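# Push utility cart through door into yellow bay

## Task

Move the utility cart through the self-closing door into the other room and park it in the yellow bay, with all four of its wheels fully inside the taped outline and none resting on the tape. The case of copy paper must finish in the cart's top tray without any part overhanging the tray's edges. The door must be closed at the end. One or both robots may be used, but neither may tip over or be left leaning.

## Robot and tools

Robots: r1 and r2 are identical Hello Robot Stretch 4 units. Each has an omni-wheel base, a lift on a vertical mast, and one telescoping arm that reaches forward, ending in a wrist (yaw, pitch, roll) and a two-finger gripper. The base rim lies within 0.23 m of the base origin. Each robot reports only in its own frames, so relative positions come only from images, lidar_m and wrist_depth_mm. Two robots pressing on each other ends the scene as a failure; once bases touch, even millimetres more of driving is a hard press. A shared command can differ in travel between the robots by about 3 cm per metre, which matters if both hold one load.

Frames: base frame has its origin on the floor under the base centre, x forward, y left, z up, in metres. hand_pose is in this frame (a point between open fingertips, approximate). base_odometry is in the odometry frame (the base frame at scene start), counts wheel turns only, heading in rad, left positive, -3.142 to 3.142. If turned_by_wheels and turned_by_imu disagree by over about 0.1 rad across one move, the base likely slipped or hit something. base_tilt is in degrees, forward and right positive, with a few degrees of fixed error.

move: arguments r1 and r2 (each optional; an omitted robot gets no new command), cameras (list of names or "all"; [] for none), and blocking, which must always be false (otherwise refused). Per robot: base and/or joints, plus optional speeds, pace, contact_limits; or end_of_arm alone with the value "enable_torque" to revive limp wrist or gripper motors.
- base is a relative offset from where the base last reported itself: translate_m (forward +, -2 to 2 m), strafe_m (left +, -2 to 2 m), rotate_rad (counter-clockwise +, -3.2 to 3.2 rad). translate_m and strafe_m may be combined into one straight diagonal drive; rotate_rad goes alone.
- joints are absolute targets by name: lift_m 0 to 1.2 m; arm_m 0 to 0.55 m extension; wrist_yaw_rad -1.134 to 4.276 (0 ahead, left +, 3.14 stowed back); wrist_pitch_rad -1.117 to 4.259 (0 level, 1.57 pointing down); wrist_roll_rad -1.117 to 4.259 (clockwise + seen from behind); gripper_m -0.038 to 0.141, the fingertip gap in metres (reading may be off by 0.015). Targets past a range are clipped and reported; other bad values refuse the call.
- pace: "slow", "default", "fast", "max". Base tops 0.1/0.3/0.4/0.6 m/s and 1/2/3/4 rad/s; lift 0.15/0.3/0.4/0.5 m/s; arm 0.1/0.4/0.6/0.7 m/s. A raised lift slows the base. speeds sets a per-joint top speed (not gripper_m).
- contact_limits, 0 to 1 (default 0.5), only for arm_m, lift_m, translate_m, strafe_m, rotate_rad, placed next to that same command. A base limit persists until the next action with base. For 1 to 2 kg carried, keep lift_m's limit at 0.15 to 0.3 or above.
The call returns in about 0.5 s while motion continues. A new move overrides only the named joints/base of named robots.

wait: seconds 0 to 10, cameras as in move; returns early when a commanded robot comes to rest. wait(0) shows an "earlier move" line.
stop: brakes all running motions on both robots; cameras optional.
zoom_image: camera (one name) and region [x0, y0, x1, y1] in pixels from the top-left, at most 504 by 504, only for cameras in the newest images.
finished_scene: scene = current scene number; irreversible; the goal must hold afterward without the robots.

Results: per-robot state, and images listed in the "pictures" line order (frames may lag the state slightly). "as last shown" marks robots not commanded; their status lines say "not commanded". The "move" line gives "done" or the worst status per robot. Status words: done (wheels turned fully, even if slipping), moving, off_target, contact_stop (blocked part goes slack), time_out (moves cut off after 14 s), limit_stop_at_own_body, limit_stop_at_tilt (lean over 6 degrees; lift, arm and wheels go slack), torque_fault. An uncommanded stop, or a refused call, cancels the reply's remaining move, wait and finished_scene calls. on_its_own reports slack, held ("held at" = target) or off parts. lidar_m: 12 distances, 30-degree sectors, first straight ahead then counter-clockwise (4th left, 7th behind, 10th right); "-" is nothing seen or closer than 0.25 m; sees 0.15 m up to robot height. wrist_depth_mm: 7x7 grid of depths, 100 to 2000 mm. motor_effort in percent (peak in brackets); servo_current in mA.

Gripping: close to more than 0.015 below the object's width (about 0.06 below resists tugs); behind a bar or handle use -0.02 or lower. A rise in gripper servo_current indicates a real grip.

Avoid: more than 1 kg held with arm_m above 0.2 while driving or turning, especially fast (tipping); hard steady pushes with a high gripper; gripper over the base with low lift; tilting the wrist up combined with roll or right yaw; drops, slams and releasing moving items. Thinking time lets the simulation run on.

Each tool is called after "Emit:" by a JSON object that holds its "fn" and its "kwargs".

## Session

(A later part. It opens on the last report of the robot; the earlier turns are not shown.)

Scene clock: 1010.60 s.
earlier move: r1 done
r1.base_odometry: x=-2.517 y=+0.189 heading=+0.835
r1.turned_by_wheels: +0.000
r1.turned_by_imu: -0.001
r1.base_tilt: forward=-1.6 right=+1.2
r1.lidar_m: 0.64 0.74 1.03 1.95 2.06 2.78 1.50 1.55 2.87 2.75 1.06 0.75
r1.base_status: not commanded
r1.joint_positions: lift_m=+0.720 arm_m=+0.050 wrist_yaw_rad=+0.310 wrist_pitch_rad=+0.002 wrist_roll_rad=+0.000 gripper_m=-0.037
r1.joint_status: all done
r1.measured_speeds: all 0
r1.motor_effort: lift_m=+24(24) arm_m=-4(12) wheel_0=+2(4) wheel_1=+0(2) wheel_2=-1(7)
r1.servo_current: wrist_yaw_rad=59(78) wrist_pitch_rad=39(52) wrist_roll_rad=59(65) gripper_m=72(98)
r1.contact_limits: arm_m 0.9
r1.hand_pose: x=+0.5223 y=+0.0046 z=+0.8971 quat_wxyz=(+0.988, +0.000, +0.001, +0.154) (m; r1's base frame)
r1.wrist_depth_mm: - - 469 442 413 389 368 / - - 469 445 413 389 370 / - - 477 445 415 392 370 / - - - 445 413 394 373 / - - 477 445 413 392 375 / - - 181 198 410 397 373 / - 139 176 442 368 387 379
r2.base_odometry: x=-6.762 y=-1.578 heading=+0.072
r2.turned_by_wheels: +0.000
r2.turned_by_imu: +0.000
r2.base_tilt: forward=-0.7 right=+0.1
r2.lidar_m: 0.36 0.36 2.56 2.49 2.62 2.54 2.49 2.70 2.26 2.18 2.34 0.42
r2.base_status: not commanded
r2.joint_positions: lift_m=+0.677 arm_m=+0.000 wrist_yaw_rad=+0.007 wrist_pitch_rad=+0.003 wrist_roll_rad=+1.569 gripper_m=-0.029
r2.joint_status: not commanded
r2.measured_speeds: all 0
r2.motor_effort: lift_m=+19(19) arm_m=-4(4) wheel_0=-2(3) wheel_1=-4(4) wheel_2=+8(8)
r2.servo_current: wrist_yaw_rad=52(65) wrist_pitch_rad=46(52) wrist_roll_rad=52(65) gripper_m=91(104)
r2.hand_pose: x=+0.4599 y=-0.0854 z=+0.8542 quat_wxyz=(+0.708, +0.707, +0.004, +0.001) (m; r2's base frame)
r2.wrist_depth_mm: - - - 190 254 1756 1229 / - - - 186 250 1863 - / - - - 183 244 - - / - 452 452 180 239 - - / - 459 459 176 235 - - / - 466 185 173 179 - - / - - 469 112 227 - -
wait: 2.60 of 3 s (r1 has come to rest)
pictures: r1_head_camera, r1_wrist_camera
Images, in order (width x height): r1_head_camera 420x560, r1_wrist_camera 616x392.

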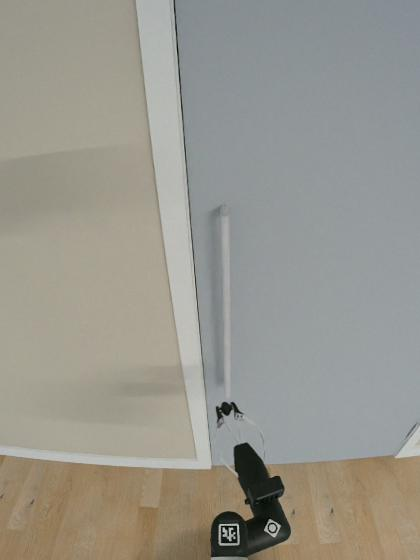

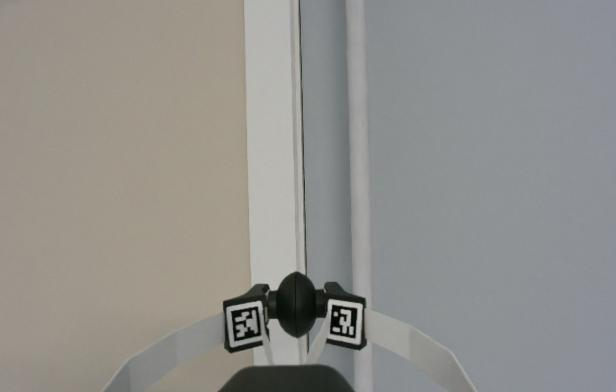

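Emit:
{"fn": "move", "kwargs": {"blocking": false, "r1": {"joints":{"gripper_m":0.08}}, "cameras": []}}

Emit:
{"fn": "wait", "kwargs": {"seconds": 3, "cameras": []}}

Emit:
{"fn": "move", "kwargs": {"blocking": false, "r1": {"joints":{"arm_m":0.258},"pace":"slow","contact_limits":{"arm_m":0.0}}, "cameras": []}}

Emit:
{"fn": "wait", "kwargs": {"seconds": 4, "cameras": ["r1_wrist_camera"]}}

Emit:
{"fn": "move", "kwargs": {"blocking": false, "r1": {"joints":{"gripper_m":-0.038}}, "cameras": []}}

Emit:
{"fn": "wait", "kwargs": {"seconds": 3, "cameras": ["r1_wrist_camera"]}}

Emit:
{"fn": "move", "kwargs": {"blocking": false, "r1": {"joints":{"arm_m":0.05},"pace":"slow","contact_limits":{"arm_m":0.9}}, "cameras": []}}

Emit:
{"fn": "wait", "kwargs": {"seconds": 3, "cameras": ["r1_head_camera","r1_wrist_camera"]}}

Scene clock: 1021.83 s.
move: r1 moving
r1.base_odometry: x=-2.517 y=+0.189 heading=+0.835
r1.turned_by_wheels: +0.000
r1.turned_by_imu: +0.000
r1.base_tilt: forward=-1.6 right=+1.3
r1.lidar_m: 0.66 0.73 1.03 1.96 2.06 2.79 1.50 1.53 2.87 2.75 1.05 0.73
r1.base_status: not commanded
r1.joint_positions: lift_m=+0.720 arm_m=+0.050 wrist_yaw_rad=+0.310 wrist_pitch_rad=+0.002 wrist_roll_rad=+0.000 gripper_m=-0.012
r1.joint_status: gripper_m moving
r1.measured_speeds: all 0
r1.motor_effort: lift_m=+24(24) arm_m=-4(5) wheel_0=+2(3) wheel_1=+1(1) wheel_2=-1(1)
r1.servo_current: wrist_yaw_rad=59(65) wrist_pitch_rad=39(46) wrist_roll_rad=39(59) gripper_m=85(85)
r1.contact_limits: arm_m 0.9
r1.hand_pose: x=+0.5223 y=+0.0046 z=+0.8971 quat_wxyz=(+0.988, +0.000, +0.001, +0.154) (m; r1's base frame)
r1.wrist_depth_mm: - - 469 442 413 392 370 / - - 469 445 410 389 370 / - - 473 442 413 389 370 / - - - 442 413 394 373 / - - 473 442 415 394 373 / - - 182 193 410 399 373 / - 131 171 189 181 392 379
r2: as last shown
r2.base_tilt: forward=-0.6 right=+0.1
r2.lidar_m: 0.36 0.36 2.56 2.48 2.62 2.57 2.49 2.66 2.26 2.20 2.33 0.43
r2.motor_effort: lift_m=+19(19) arm_m=-3(4) wheel_0=-2(3) wheel_1=-4(4) wheel_2=+8(8)
r2.servo_current: wrist_yaw_rad=46(72) wrist_pitch_rad=39(46) wrist_roll_rad=52(59) gripper_m=85(98)
r2.wrist_depth_mm: - - - 190 254 1708 1281 / - - - 186 249 1921 - / - - - 182 243 - - / - 452 452 180 239 - - / - 455 455 176 235 - - / - 469 185 172 179 - - / - - 466 112 227 - -
pictures: none
No camera images: "cameras" was empty.

Scene clock: 1023.17 s.
earlier move: r1 done
r1.base_odometry: x=-2.517 y=+0.189 heading=+0.835
r1.turned_by_wheels: +0.000
r1.turned_by_imu: +0.000
r1.base_tilt: forward=-1.6 right=+1.3
r1.lidar_m: 0.66 0.73 1.01 1.95 2.05 2.80 1.53 1.53 2.88 2.76 1.03 0.73
r1.base_status: not commanded
r1.joint_positions: lift_m=+0.720 arm_m=+0.050 wrist_yaw_rad=+0.310 wrist_pitch_rad=+0.002 wrist_roll_rad=+0.000 gripper_m=+0.080
r1.joint_status: all done
r1.measured_speeds: all 0
r1.motor_effort: lift_m=+24(24) arm_m=-4(5) wheel_0=+2(3) wheel_1=+1(1) wheel_2=-1(1)
r1.servo_current: wrist_yaw_rad=39(65) wrist_pitch_rad=39(52) wrist_roll_rad=52(59) gripper_m=46(91)
r1.contact_limits: arm_m 0.9
r1.hand_pose: x=+0.5223 y=+0.0046 z=+0.8971 quat_wxyz=(+0.988, +0.000, +0.001, +0.154) (m; r1's base frame)
r1.wrist_depth_mm: - - 469 442 413 389 368 / - - 469 442 413 389 370 / - - 469 445 415 392 370 / - - - 442 413 394 373 / - - 477 442 413 397 373 / - - 200 445 197 392 375 / - - - 151 418 384 379
r2.base_odometry: x=-6.762 y=-1.578 heading=+0.072
r2.turned_by_wheels: +0.000
r2.turned_by_imu: +0.000
r2.base_tilt: forward=-0.7 right=+0.0
r2.lidar_m: 0.33 0.36 2.55 2.47 2.62 2.55 2.49 2.66 2.26 2.18 2.35 0.43
r2.base_status: not commanded
r2.joint_positions: lift_m=+0.677 arm_m=+0.000 wrist_yaw_rad=+0.007 wrist_pitch_rad=+0.003 wrist_roll_rad=+1.569 gripper_m=-0.029
r2.joint_status: not commanded
r2.measured_speeds: all 0
r2.motor_effort: lift_m=+19(19) arm_m=-3(4) wheel_0=-3(3) wheel_1=-4(4) wheel_2=+8(8)
r2.servo_current: wrist_yaw_rad=46(72) wrist_pitch_rad=46(52) wrist_roll_rad=33(65) gripper_m=91(98)
r2.hand_pose: x=+0.4599 y=-0.0854 z=+0.8542 quat_wxyz=(+0.708, +0.707, +0.004, +0.001) (m; r2's base frame)
r2.wrist_depth_mm: - - - 190 255 1756 1281 / - - - 186 248 1921 - / - - - 183 242 - - / - 449 452 180 239 - - / - 462 455 176 235 - - / - 469 185 173 179 - - / - - 469 112 228 - -
wait: 1.33 of 3 s (r1 has come to rest)
pictures: none
No camera images: "cameras" was empty.

Scene clock: 1023.67 s.
move: r1 moving
r1.base_odometry: x=-2.517 y=+0.189 heading=+0.835
r1.turned_by_wheels: +0.000
r1.turned_by_imu: +0.000
r1.base_tilt: forward=-1.6 right=+1.3
r1.lidar_m: 0.67 0.75 1.01 1.96 2.06 2.81 1.53 1.53 2.90 2.77 1.04 0.74
r1.base_status: not commanded
r1.joint_positions: lift_m=+0.720 arm_m=+0.063 wrist_yaw_rad=+0.310 wrist_pitch_rad=+0.002 wrist_roll_rad=+0.000 gripper_m=+0.080
r1.joint_status: arm_m moving
r1.measured_speeds: translate_m=+0.000 strafe_m=+0.000 rotate_rad=+0.000 lift_m=+0.000 arm_m=+0.049 wrist_yaw_rad=+0.000 wrist_pitch_rad=+0.000 wrist_roll_rad=+0.000
r1.motor_effort: lift_m=+24(24) arm_m=+5(7) wheel_0=+2(3) wheel_1=+1(1) wheel_2=-1(1)
r1.servo_current: wrist_yaw_rad=59(59) wrist_pitch_rad=52(52) wrist_roll_rad=52(65) gripper_m=39(46)
r1.contact_limits: arm_m 0
r1.hand_pose: x=+0.5348 y=+0.0046 z=+0.8971 quat_wxyz=(+0.988, +0.000, +0.001, +0.154) (m; r1's base frame)
r1.wrist_depth_mm: - - 459 430 402 379 357 / - - 462 430 402 379 362 / - - 462 436 404 382 364 / - - 466 433 404 384 362 / - - 462 439 402 384 364 / - - 200 439 191 379 368 / - - - 151 407 375 366
r2: as last shown
r2.base_tilt: forward=-0.7 right=+0.1
r2.lidar_m: 0.36 0.36 2.53 2.48 2.63 2.56 2.49 2.66 2.25 2.19 2.34 0.40
r2.servo_current: wrist_yaw_rad=46(59) wrist_pitch_rad=39(46) wrist_roll_rad=59(59) gripper_m=98(98)
r2.wrist_depth_mm: - - - 189 254 1708 1229 / - - - 186 250 1863 - / - - - 182 245 - - / - 452 449 180 239 - - / - 459 455 176 235 - - / - 466 185 172 179 - - / - - 473 112 227 - -
pictures: none
No camera images: "cameras" was empty.

Scene clock: 1026.10 s.
earlier move: r1 contact_stop
r1.base_odometry: x=-2.517 y=+0.189 heading=+0.834
r1.turned_by_wheels: +0.000
r1.turned_by_imu: -0.001
r1.base_tilt: forward=-1.6 right=+1.3
r1.lidar_m: 0.67 0.72 1.01 1.94 2.05 2.80 1.51 1.54 2.89 2.75 1.05 0.74
r1.base_status: not commanded
r1.joint_positions: lift_m=+0.720 arm_m=+0.242 wrist_yaw_rad=+0.308 wrist_pitch_rad=+0.002 wrist_roll_rad=+0.000 gripper_m=+0.080
r1.joint_status: arm_m contact_stop (moved +0.192 of +0.208)
r1.measured_speeds: all 0
r1.on_its_own: arm_m is slack since a contact_stop (your +0.258 is given up)
r1.motor_effort: lift_m=+24(24) arm_m=+0(10) wheel_0=+2(3) wheel_1=+1(1) wheel_2=-5(5)
r1.servo_current: wrist_yaw_rad=52(72) wrist_pitch_rad=39(52) wrist_roll_rad=52(65) gripper_m=52(52)
r1.contact_limits: arm_m 0
r1.hand_pose: x=+0.7147 y=+0.0042 z=+0.8971 quat_wxyz=(+0.988, +0.000, +0.001, +0.154) (m; r1's base frame)
r1.wrist_depth_mm: 301 263 262 244 231 219 211 / 300 265 263 244 232 219 211 / 300 266 264 246 234 220 212 / 304 267 264 246 235 221 213 / 303 268 265 246 235 222 213 / 307 270 196 246 191 222 214 / 309 268 266 156 236 217 215
r2.base_odometry: x=-6.762 y=-1.578 heading=+0.072
r2.turned_by_wheels: +0.000
r2.turned_by_imu: +0.000
r2.base_tilt: forward=-0.7 right=+0.1
r2.lidar_m: 0.36 0.36 2.54 2.49 2.61 2.58 2.50 2.67 2.25 2.20 2.36 0.42
r2.base_status: not commanded
r2.joint_positions: lift_m=+0.677 arm_m=+0.000 wrist_yaw_rad=+0.007 wrist_pitch_rad=+0.003 wrist_roll_rad=+1.569 gripper_m=-0.029
r2.joint_status: not commanded
r2.measured_speeds: all 0
r2.motor_effort: lift_m=+19(19) arm_m=-3(4) wheel_0=-2(3) wheel_1=-4(4) wheel_2=+8(8)
r2.servo_current: wrist_yaw_rad=65(65) wrist_pitch_rad=46(52) wrist_roll_rad=65(65) gripper_m=91(104)
r2.hand_pose: x=+0.4599 y=-0.0854 z=+0.8542 quat_wxyz=(+0.708, +0.707, +0.004, +0.001) (m; r2's base frame)
r2.wrist_depth_mm: - - - 190 254 1708 1281 / - - - 186 249 1921 - / - - - 183 243 - - / - 455 449 180 239 - - / - 462 455 176 234 - - / - 466 185 173 179 - - / - - 469 112 227 - -
wait: 2.43 of 4 s (r1 has come to rest)
pictures: r1_wrist_camera
Images, in order (width x height): r1_wrist_camera 616x392.

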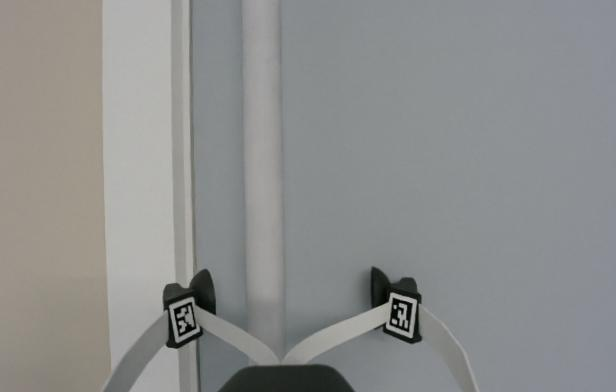

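not run: a stop that you did not command came earlier in this reply.

not run: a stop that you did not command came earlier in this reply.

not run: a stop that you did not command came earlier in this reply.

not run: a stop that you did not command came earlier in this reply.

Emit:
{"fn": "move", "kwargs": {"blocking": false, "r1": {"joints":{"arm_m":0.15,"gripper_m":0.09},"pace":"slow"}, "cameras": []}}

Emit:
{"fn": "wait", "kwargs": {"seconds": 3, "cameras": []}}

Emit:
{"fn": "move", "kwargs": {"blocking": false, "r1": {"base":{"strafe_m":0.06},"joints":{"wrist_yaw_rad":0.0},"pace":"slow"}, "cameras": []}}

Emit:
{"fn": "wait", "kwargs": {"seconds": 3, "cameras": ["r1_wrist_camera"]}}

Scene clock: 1038.83 s.
move: r1 moving
r1.base_odometry: x=-2.517 y=+0.189 heading=+0.835
r1.turned_by_wheels: +0.000
r1.turned_by_imu: +0.000
r1.base_tilt: forward=-1.6 right=+1.3
r1.lidar_m: 0.66 0.74 1.03 1.95 2.03 2.79 1.51 1.52 2.89 2.75 1.03 0.75
r1.base_status: not commanded
r1.joint_positions: lift_m=+0.720 arm_m=+0.230 wrist_yaw_rad=+0.308 wrist_pitch_rad=+0.002 wrist_roll_rad=+0.000 gripper_m=+0.088
r1.joint_status: arm_m moving; gripper_m moving
r1.measured_speeds: translate_m=+0.001 strafe_m=+0.000 rotate_rad=+0.002 lift_m=+0.000 arm_m=-0.047 wrist_yaw_rad=+0.000 wrist_pitch_rad=+0.000 wrist_roll_rad=+0.000
r1.motor_effort: lift_m=+24(24) arm_m=-7(7) wheel_0=+2(2) wheel_1=+1(1) wheel_2=-4(5)
r1.servo_current: wrist_yaw_rad=52(65) wrist_pitch_rad=46(46) wrist_roll_rad=59(59) gripper_m=46(59)
r1.hand_pose: x=+0.7021 y=+0.0042 z=+0.8971 quat_wxyz=(+0.988, +0.000, +0.001, +0.154) (m; r1's base frame)
r1.wrist_depth_mm: 329 298 271 249 240 224 214 / 329 300 271 250 240 224 216 / 330 300 272 250 241 226 215 / 329 303 273 252 242 227 216 / 334 304 274 193 243 228 217 / 336 307 272 253 194 228 217 / 338 287 274 148 244 222 218
r2: as last shown
r2.lidar_m: 0.35 0.36 2.52 2.48 2.60 2.58 2.48 2.67 2.24 2.19 2.36 0.43
r2.servo_current: wrist_yaw_rad=65(65) wrist_pitch_rad=46(46) wrist_roll_rad=52(59) gripper_m=98(98)
r2.wrist_depth_mm: - - - 190 254 1756 1281 / - - - 186 249 1921 - / - - - 183 244 - - / - 449 452 180 238 - - / - 459 459 176 236 - - / - 466 185 172 179 - - / - - 473 112 227 - -
pictures: none
No camera images: "cameras" was empty.

Scene clock: 1040.53 s.
earlier move: r1 done
r1.base_odometry: x=-2.517 y=+0.189 heading=+0.835
r1.turned_by_wheels: +0.000
r1.turned_by_imu: +0.000
r1.base_tilt: forward=-1.6 right=+1.3
r1.lidar_m: 0.65 0.74 1.03 1.95 2.01 2.81 1.49 1.53 2.85 2.76 1.03 0.74
r1.base_status: not commanded
r1.joint_positions: lift_m=+0.720 arm_m=+0.150 wrist_yaw_rad=+0.308 wrist_pitch_rad=+0.002 wrist_roll_rad=+0.000 gripper_m=+0.090
r1.joint_status: all done
r1.measured_speeds: all 0
r1.motor_effort: lift_m=+24(24) arm_m=-5(7) wheel_0=+2(3) wheel_1=+1(1) wheel_2=-2(5)
r1.servo_current: wrist_yaw_rad=33(72) wrist_pitch_rad=39(52) wrist_roll_rad=52(65) gripper_m=46(59)
r1.hand_pose: x=+0.6223 y=+0.0042 z=+0.8971 quat_wxyz=(+0.988, +0.000, +0.001, +0.154) (m; r1's base frame)
r1.wrist_depth_mm: - 389 353 343 319 298 283 / - 387 355 343 319 298 285 / - 389 355 345 322 301 285 / - 389 355 347 322 301 287 / - - 357 347 324 303 289 / - 185 349 349 199 300 289 / - - 362 145 322 297 287
r2.base_odometry: x=-6.762 y=-1.578 heading=+0.072
r2.turned_by_wheels: +0.000
r2.turned_by_imu: +0.000
r2.base_tilt: forward=-0.7 right=+0.1
r2.lidar_m: 0.35 0.38 2.56 2.47 2.61 2.57 2.48 2.67 2.28 2.22 2.36 0.40
r2.base_status: not commanded
r2.joint_positions: lift_m=+0.677 arm_m=+0.000 wrist_yaw_rad=+0.007 wrist_pitch_rad=+0.003 wrist_roll_rad=+1.569 gripper_m=-0.029
r2.joint_status: not commanded
r2.measured_speeds: all 0
r2.motor_effort: lift_m=+19(19) arm_m=-3(4) wheel_0=-3(3) wheel_1=-4(4) wheel_2=+8(8)
r2.servo_current: wrist_yaw_rad=52(65) wrist_pitch_rad=46(46) wrist_roll_rad=52(59) gripper_m=91(98)
r2.hand_pose: x=+0.4599 y=-0.0854 z=+0.8542 quat_wxyz=(+0.708, +0.707, +0.004, +0.001) (m; r2's base frame)
r2.wrist_depth_mm: - - - 190 253 1756 1255 / - - - 186 249 1863 - / - - - 182 243 - - / - 452 449 180 238 - - / - 459 455 176 234 - - / - 466 185 172 179 - - / - - 469 112 227 - -
wait: 1.70 of 3 s (r1 has come to rest)
pictures: none
No camera images: "cameras" was empty.

Scene clock: 1041.03 s.
move: r1 moving
r1.base_odometry: x=-2.528 y=+0.199 heading=+0.835
r1.turned_by_wheels: +0.000
r1.turned_by_imu: +0.000
r1.base_tilt: forward=-1.6 right=+1.3
r1.lidar_m: 0.65 0.73 1.02 1.94 2.02 2.78 1.52 1.53 2.90 2.76 1.03 0.73
r1.base_status: strafe_m moving
r1.joint_positions: lift_m=+0.720 arm_m=+0.150 wrist_yaw_rad=+0.026 wrist_pitch_rad=+0.002 wrist_roll_rad=+0.000 gripper_m=+0.090
r1.joint_status: wrist_yaw_rad moving
r1.measured_speeds: translate_m=+0.000 strafe_m=+0.056 rotate_rad=+0.003 lift_m=+0.000 arm_m=+0.000 wrist_yaw_rad=-0.479 wrist_pitch_rad=+0.000 wrist_roll_rad=+0.000
r1.motor_effort: lift_m=+24(24) arm_m=-4(5) wheel_0=-4(8) wheel_1=+5(9) wheel_2=+1(2)
r1.servo_current: wrist_yaw_rad=52(98) wrist_pitch_rad=33(52) wrist_roll_rad=65(65) gripper_m=39(46)
r1.hand_pose: x=+0.6115 y=-0.0799 z=+0.8971 quat_wxyz=(+1.000, +0.000, +0.001, +0.013) (m; r1's base frame)
r1.wrist_depth_mm: 353 342 351 351 347 349 345 / 355 340 351 351 351 349 345 / 355 342 355 353 351 347 349 / 355 343 355 353 351 349 349 / 357 343 355 351 353 351 349 / 357 343 215 355 200 353 349 / 359 345 289 152 355 351 351
r2: as last shown
r2.lidar_m: 0.37 0.37 2.57 2.48 2.62 2.56 2.48 2.70 2.26 2.20 2.34 0.42
r2.servo_current: wrist_yaw_rad=46(59) wrist_pitch_rad=39(46) wrist_roll_rad=39(59) gripper_m=98(98)
r2.wrist_depth_mm: - - - 189 254 1708 1281 / - - - 186 248 1808 - / - - - 182 243 - - / - 452 452 180 239 - - / - 462 459 176 235 - - / - 466 185 172 179 - - / - - 473 112 227 - -
pictures: none
No camera images: "cameras" was empty.

Scene clock: 1042.27 s.
earlier move: r1 done
r1.base_odometry: x=-2.561 y=+0.229 heading=+0.835
r1.turned_by_wheels: +0.000
r1.turned_by_imu: +0.000
r1.base_tilt: forward=-1.6 right=+1.3
r1.lidar_m: 0.64 0.74 1.01 1.90 1.99 2.75 1.56 1.55 2.92 2.80 1.03 0.74
r1.base_status: done
r1.joint_positions: lift_m=+0.720 arm_m=+0.150 wrist_yaw_rad=+0.003 wrist_pitch_rad=+0.002 wrist_roll_rad=+0.000 gripper_m=+0.090
r1.joint_status: all done
r1.measured_speeds: all 0
r1.motor_effort: lift_m=+24(24) arm_m=-4(5) wheel_0=-2(8) wheel_1=+3(9) wheel_2=+0(2)
r1.servo_current: wrist_yaw_rad=39(98) wrist_pitch_rad=39(52) wrist_roll_rad=46(65) gripper_m=52(52)
r1.hand_pose: x=+0.6096 y=-0.0867 z=+0.8971 quat_wxyz=(+1.000, +0.000, +0.001, +0.001) (m; r1's base frame)
r1.wrist_depth_mm: 345 336 351 355 355 359 364 / 347 338 353 355 359 359 364 / 347 336 353 357 359 364 364 / 349 340 355 357 362 364 366 / 349 340 355 359 362 364 368 / 351 338 290 359 200 366 368 / 351 342 355 151 364 366 368
r2.base_odometry: x=-6.762 y=-1.578 heading=+0.072
r2.turned_by_wheels: +0.000
r2.turned_by_imu: +0.000
r2.base_tilt: forward=-0.7 right=+0.0
r2.lidar_m: 0.35 0.34 2.56 2.45 2.58 2.56 2.50 2.65 2.26 2.20 2.31 0.43
r2.base_status: not commanded
r2.joint_positions: lift_m=+0.677 arm_m=+0.000 wrist_yaw_rad=+0.007 wrist_pitch_rad=+0.003 wrist_roll_rad=+1.569 gripper_m=-0.029
r2.joint_status: not commanded
r2.measured_speeds: all 0
r2.motor_effort: lift_m=+19(19) arm_m=-3(4) wheel_0=-3(3) wheel_1=-4(4) wheel_2=+8(8)
r2.servo_current: wrist_yaw_rad=52(65) wrist_pitch_rad=39(46) wrist_roll_rad=46(59) gripper_m=91(104)
r2.hand_pose: x=+0.4599 y=-0.0854 z=+0.8542 quat_wxyz=(+0.708, +0.707, +0.004, +0.001) (m; r2's base frame)
r2.wrist_depth_mm: - - - 190 255 1708 1281 / - - - 186 248 1921 - / - - - 182 244 - - / - 452 449 180 238 - - / - 462 455 176 235 - - / - 466 185 172 179 - - / - - 477 112 229 - -
wait: 1.23 of 3 s (r1 has come to rest)
pictures: r1_wrist_camera
Images, in order (width x height): r1_wrist_camera 616x392.

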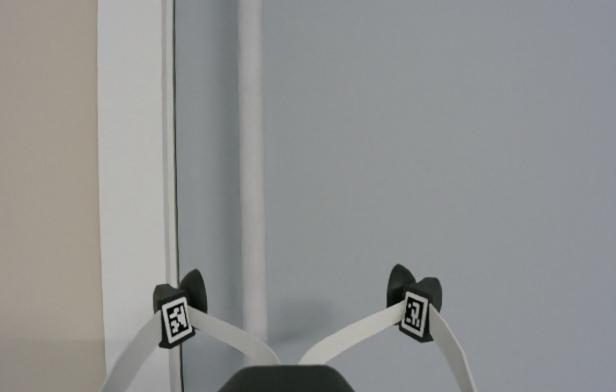

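Emit:
{"fn": "move", "kwargs": {"blocking": false, "r1": {"base":{"strafe_m":0.033},"joints":{"arm_m":0.275},"pace":"slow","contact_limits":{"arm_m":0.0}}, "cameras": []}}

Emit:
{"fn": "wait", "kwargs": {"seconds": 3, "cameras": ["r1_wrist_camera","r1_head_camera"]}}

Scene clock: 1047.73 s.
move: r1 moving
r1.base_odometry: x=-2.572 y=+0.239 heading=+0.835
r1.turned_by_wheels: +0.000
r1.turned_by_imu: +0.000
r1.base_tilt: forward=-1.6 right=+1.3
r1.lidar_m: 0.65 0.74 1.04 1.89 1.94 2.68 1.54 1.55 2.96 2.80 1.05 0.74
r1.base_status: strafe_m moving
r1.joint_positions: lift_m=+0.720 arm_m=+0.163 wrist_yaw_rad=+0.003 wrist_pitch_rad=+0.002 wrist_roll_rad=+0.000 gripper_m=+0.090
r1.joint_status: arm_m moving
r1.measured_speeds: translate_m=+0.000 strafe_m=+0.056 rotate_rad=+0.003 lift_m=+0.000 arm_m=+0.049 wrist_yaw_rad=-0.001 wrist_pitch_rad=+0.000 wrist_roll_rad=+0.000
r1.motor_effort: lift_m=+24(24) arm_m=+6(6) wheel_0=-9(9) wheel_1=+6(9) wheel_2=+1(1)
r1.servo_current: wrist_yaw_rad=65(78) wrist_pitch_rad=46(46) wrist_roll_rad=46(52) gripper_m=39(52)
r1.contact_limits: arm_m 0
r1.hand_pose: x=+0.6221 y=-0.0867 z=+0.8971 quat_wxyz=(+1.000, +0.000, +0.001, +0.001) (m; r1's base frame)
r1.wrist_depth_mm: 336 325 342 342 345 347 351 / 334 325 342 345 347 349 351 / 336 325 343 345 347 351 353 / 336 327 343 347 349 351 355 / 338 327 342 347 351 353 357 / 340 327 282 347 200 355 357 / 340 329 343 151 351 355 357
r2: as last shown
r2.base_tilt: forward=-0.7 right=+0.1
r2.lidar_m: 0.37 0.38 2.54 2.48 2.63 2.56 2.49 2.66 2.24 2.21 2.34 0.45
r2.motor_effort: lift_m=+19(19) arm_m=-3(4) wheel_0=-2(3) wheel_1=-4(4) wheel_2=+8(8)
r2.servo_current: wrist_yaw_rad=59(59) wrist_pitch_rad=46(46) wrist_roll_rad=46(59) gripper_m=98(98)
r2.wrist_depth_mm: - - - 190 253 1708 1255 / - - - 186 250 1863 - / - - - 182 244 - - / - 449 452 180 239 - - / - 462 455 176 235 - - / - 462 185 173 179 - - / - - 473 112 227 - -
pictures: none
No camera images: "cameras" was empty.

Scene clock: 1049.80 s.
earlier move: r1 contact_stop
r1.base_odometry: x=-2.586 y=+0.251 heading=+0.834
r1.turned_by_wheels: +0.000
r1.turned_by_imu: +0.000
r1.base_tilt: forward=-1.6 right=+1.3
r1.lidar_m: 0.67 0.74 1.01 1.86 1.93 2.68 1.56 1.54 2.96 2.86 1.05 0.75
r1.base_status: done
r1.joint_positions: lift_m=+0.720 arm_m=+0.266 wrist_yaw_rad=+0.001 wrist_pitch_rad=+0.002 wrist_roll_rad=+0.000 gripper_m=+0.090
r1.joint_status: arm_m contact_stop (moved +0.116 of +0.125)
r1.measured_speeds: all 0
r1.on_its_own: arm_m is slack since a contact_stop (your +0.275 is given up)
r1.motor_effort: lift_m=+24(24) arm_m=+0(11) wheel_0=+0(9) wheel_1=+3(9) wheel_2=-6(6)
r1.servo_current: wrist_yaw_rad=52(78) wrist_pitch_rad=39(52) wrist_roll_rad=59(59) gripper_m=46(52)
r1.contact_limits: arm_m 0
r1.hand_pose: x=+0.7249 y=-0.0873 z=+0.8972 quat_wxyz=(+1.000, +0.000, +0.001, +0.000) (m; r1's base frame)
r1.wrist_depth_mm: 232 223 239 178 242 245 247 / 223 224 239 178 244 246 248 / 223 224 240 179 244 246 248 / 235 225 241 242 245 247 249 / 235 225 241 242 245 248 250 / 236 225 242 243 200 249 250 / 236 226 242 175 247 250 251
r2.base_odometry: x=-6.762 y=-1.578 heading=+0.072
r2.turned_by_wheels: +0.000
r2.turned_by_imu: +0.000
r2.base_tilt: forward=-0.7 right=+0.1
r2.lidar_m: 0.35 0.38 2.55 2.48 2.63 2.56 2.50 2.67 2.25 2.18 2.34 0.45
r2.base_status: not commanded
r2.joint_positions: lift_m=+0.677 arm_m=+0.000 wrist_yaw_rad=+0.007 wrist_pitch_rad=+0.003 wrist_roll_rad=+1.569 gripper_m=-0.029
r2.joint_status: not commanded
r2.measured_speeds: all 0
r2.motor_effort: lift_m=+19(19) arm_m=-3(4) wheel_0=-2(3) wheel_1=-4(4) wheel_2=+8(8)
r2.servo_current: wrist_yaw_rad=65(65) wrist_pitch_rad=46(52) wrist_roll_rad=46(59) gripper_m=85(98)
r2.hand_pose: x=+0.4599 y=-0.0854 z=+0.8542 quat_wxyz=(+0.708, +0.707, +0.004, +0.001) (m; r2's base frame)
r2.wrist_depth_mm: - - - 189 255 1661 1255 / - - - 186 248 1921 - / - - - 182 243 - - / - 452 445 180 239 - - / - 459 455 176 236 - - / - 462 184 172 179 - - / - - 473 112 227 - -
wait: 2.07 of 3 s (r1 has come to rest)
pictures: r1_head_camera, r1_wrist_camera
Images, in order (width x height): r1_head_camera 420x560, r1_wrist_camera 616x392.

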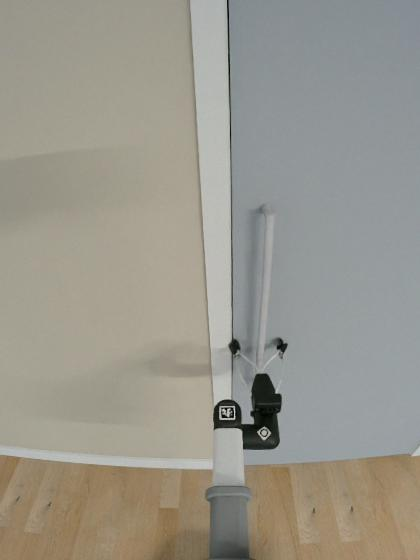

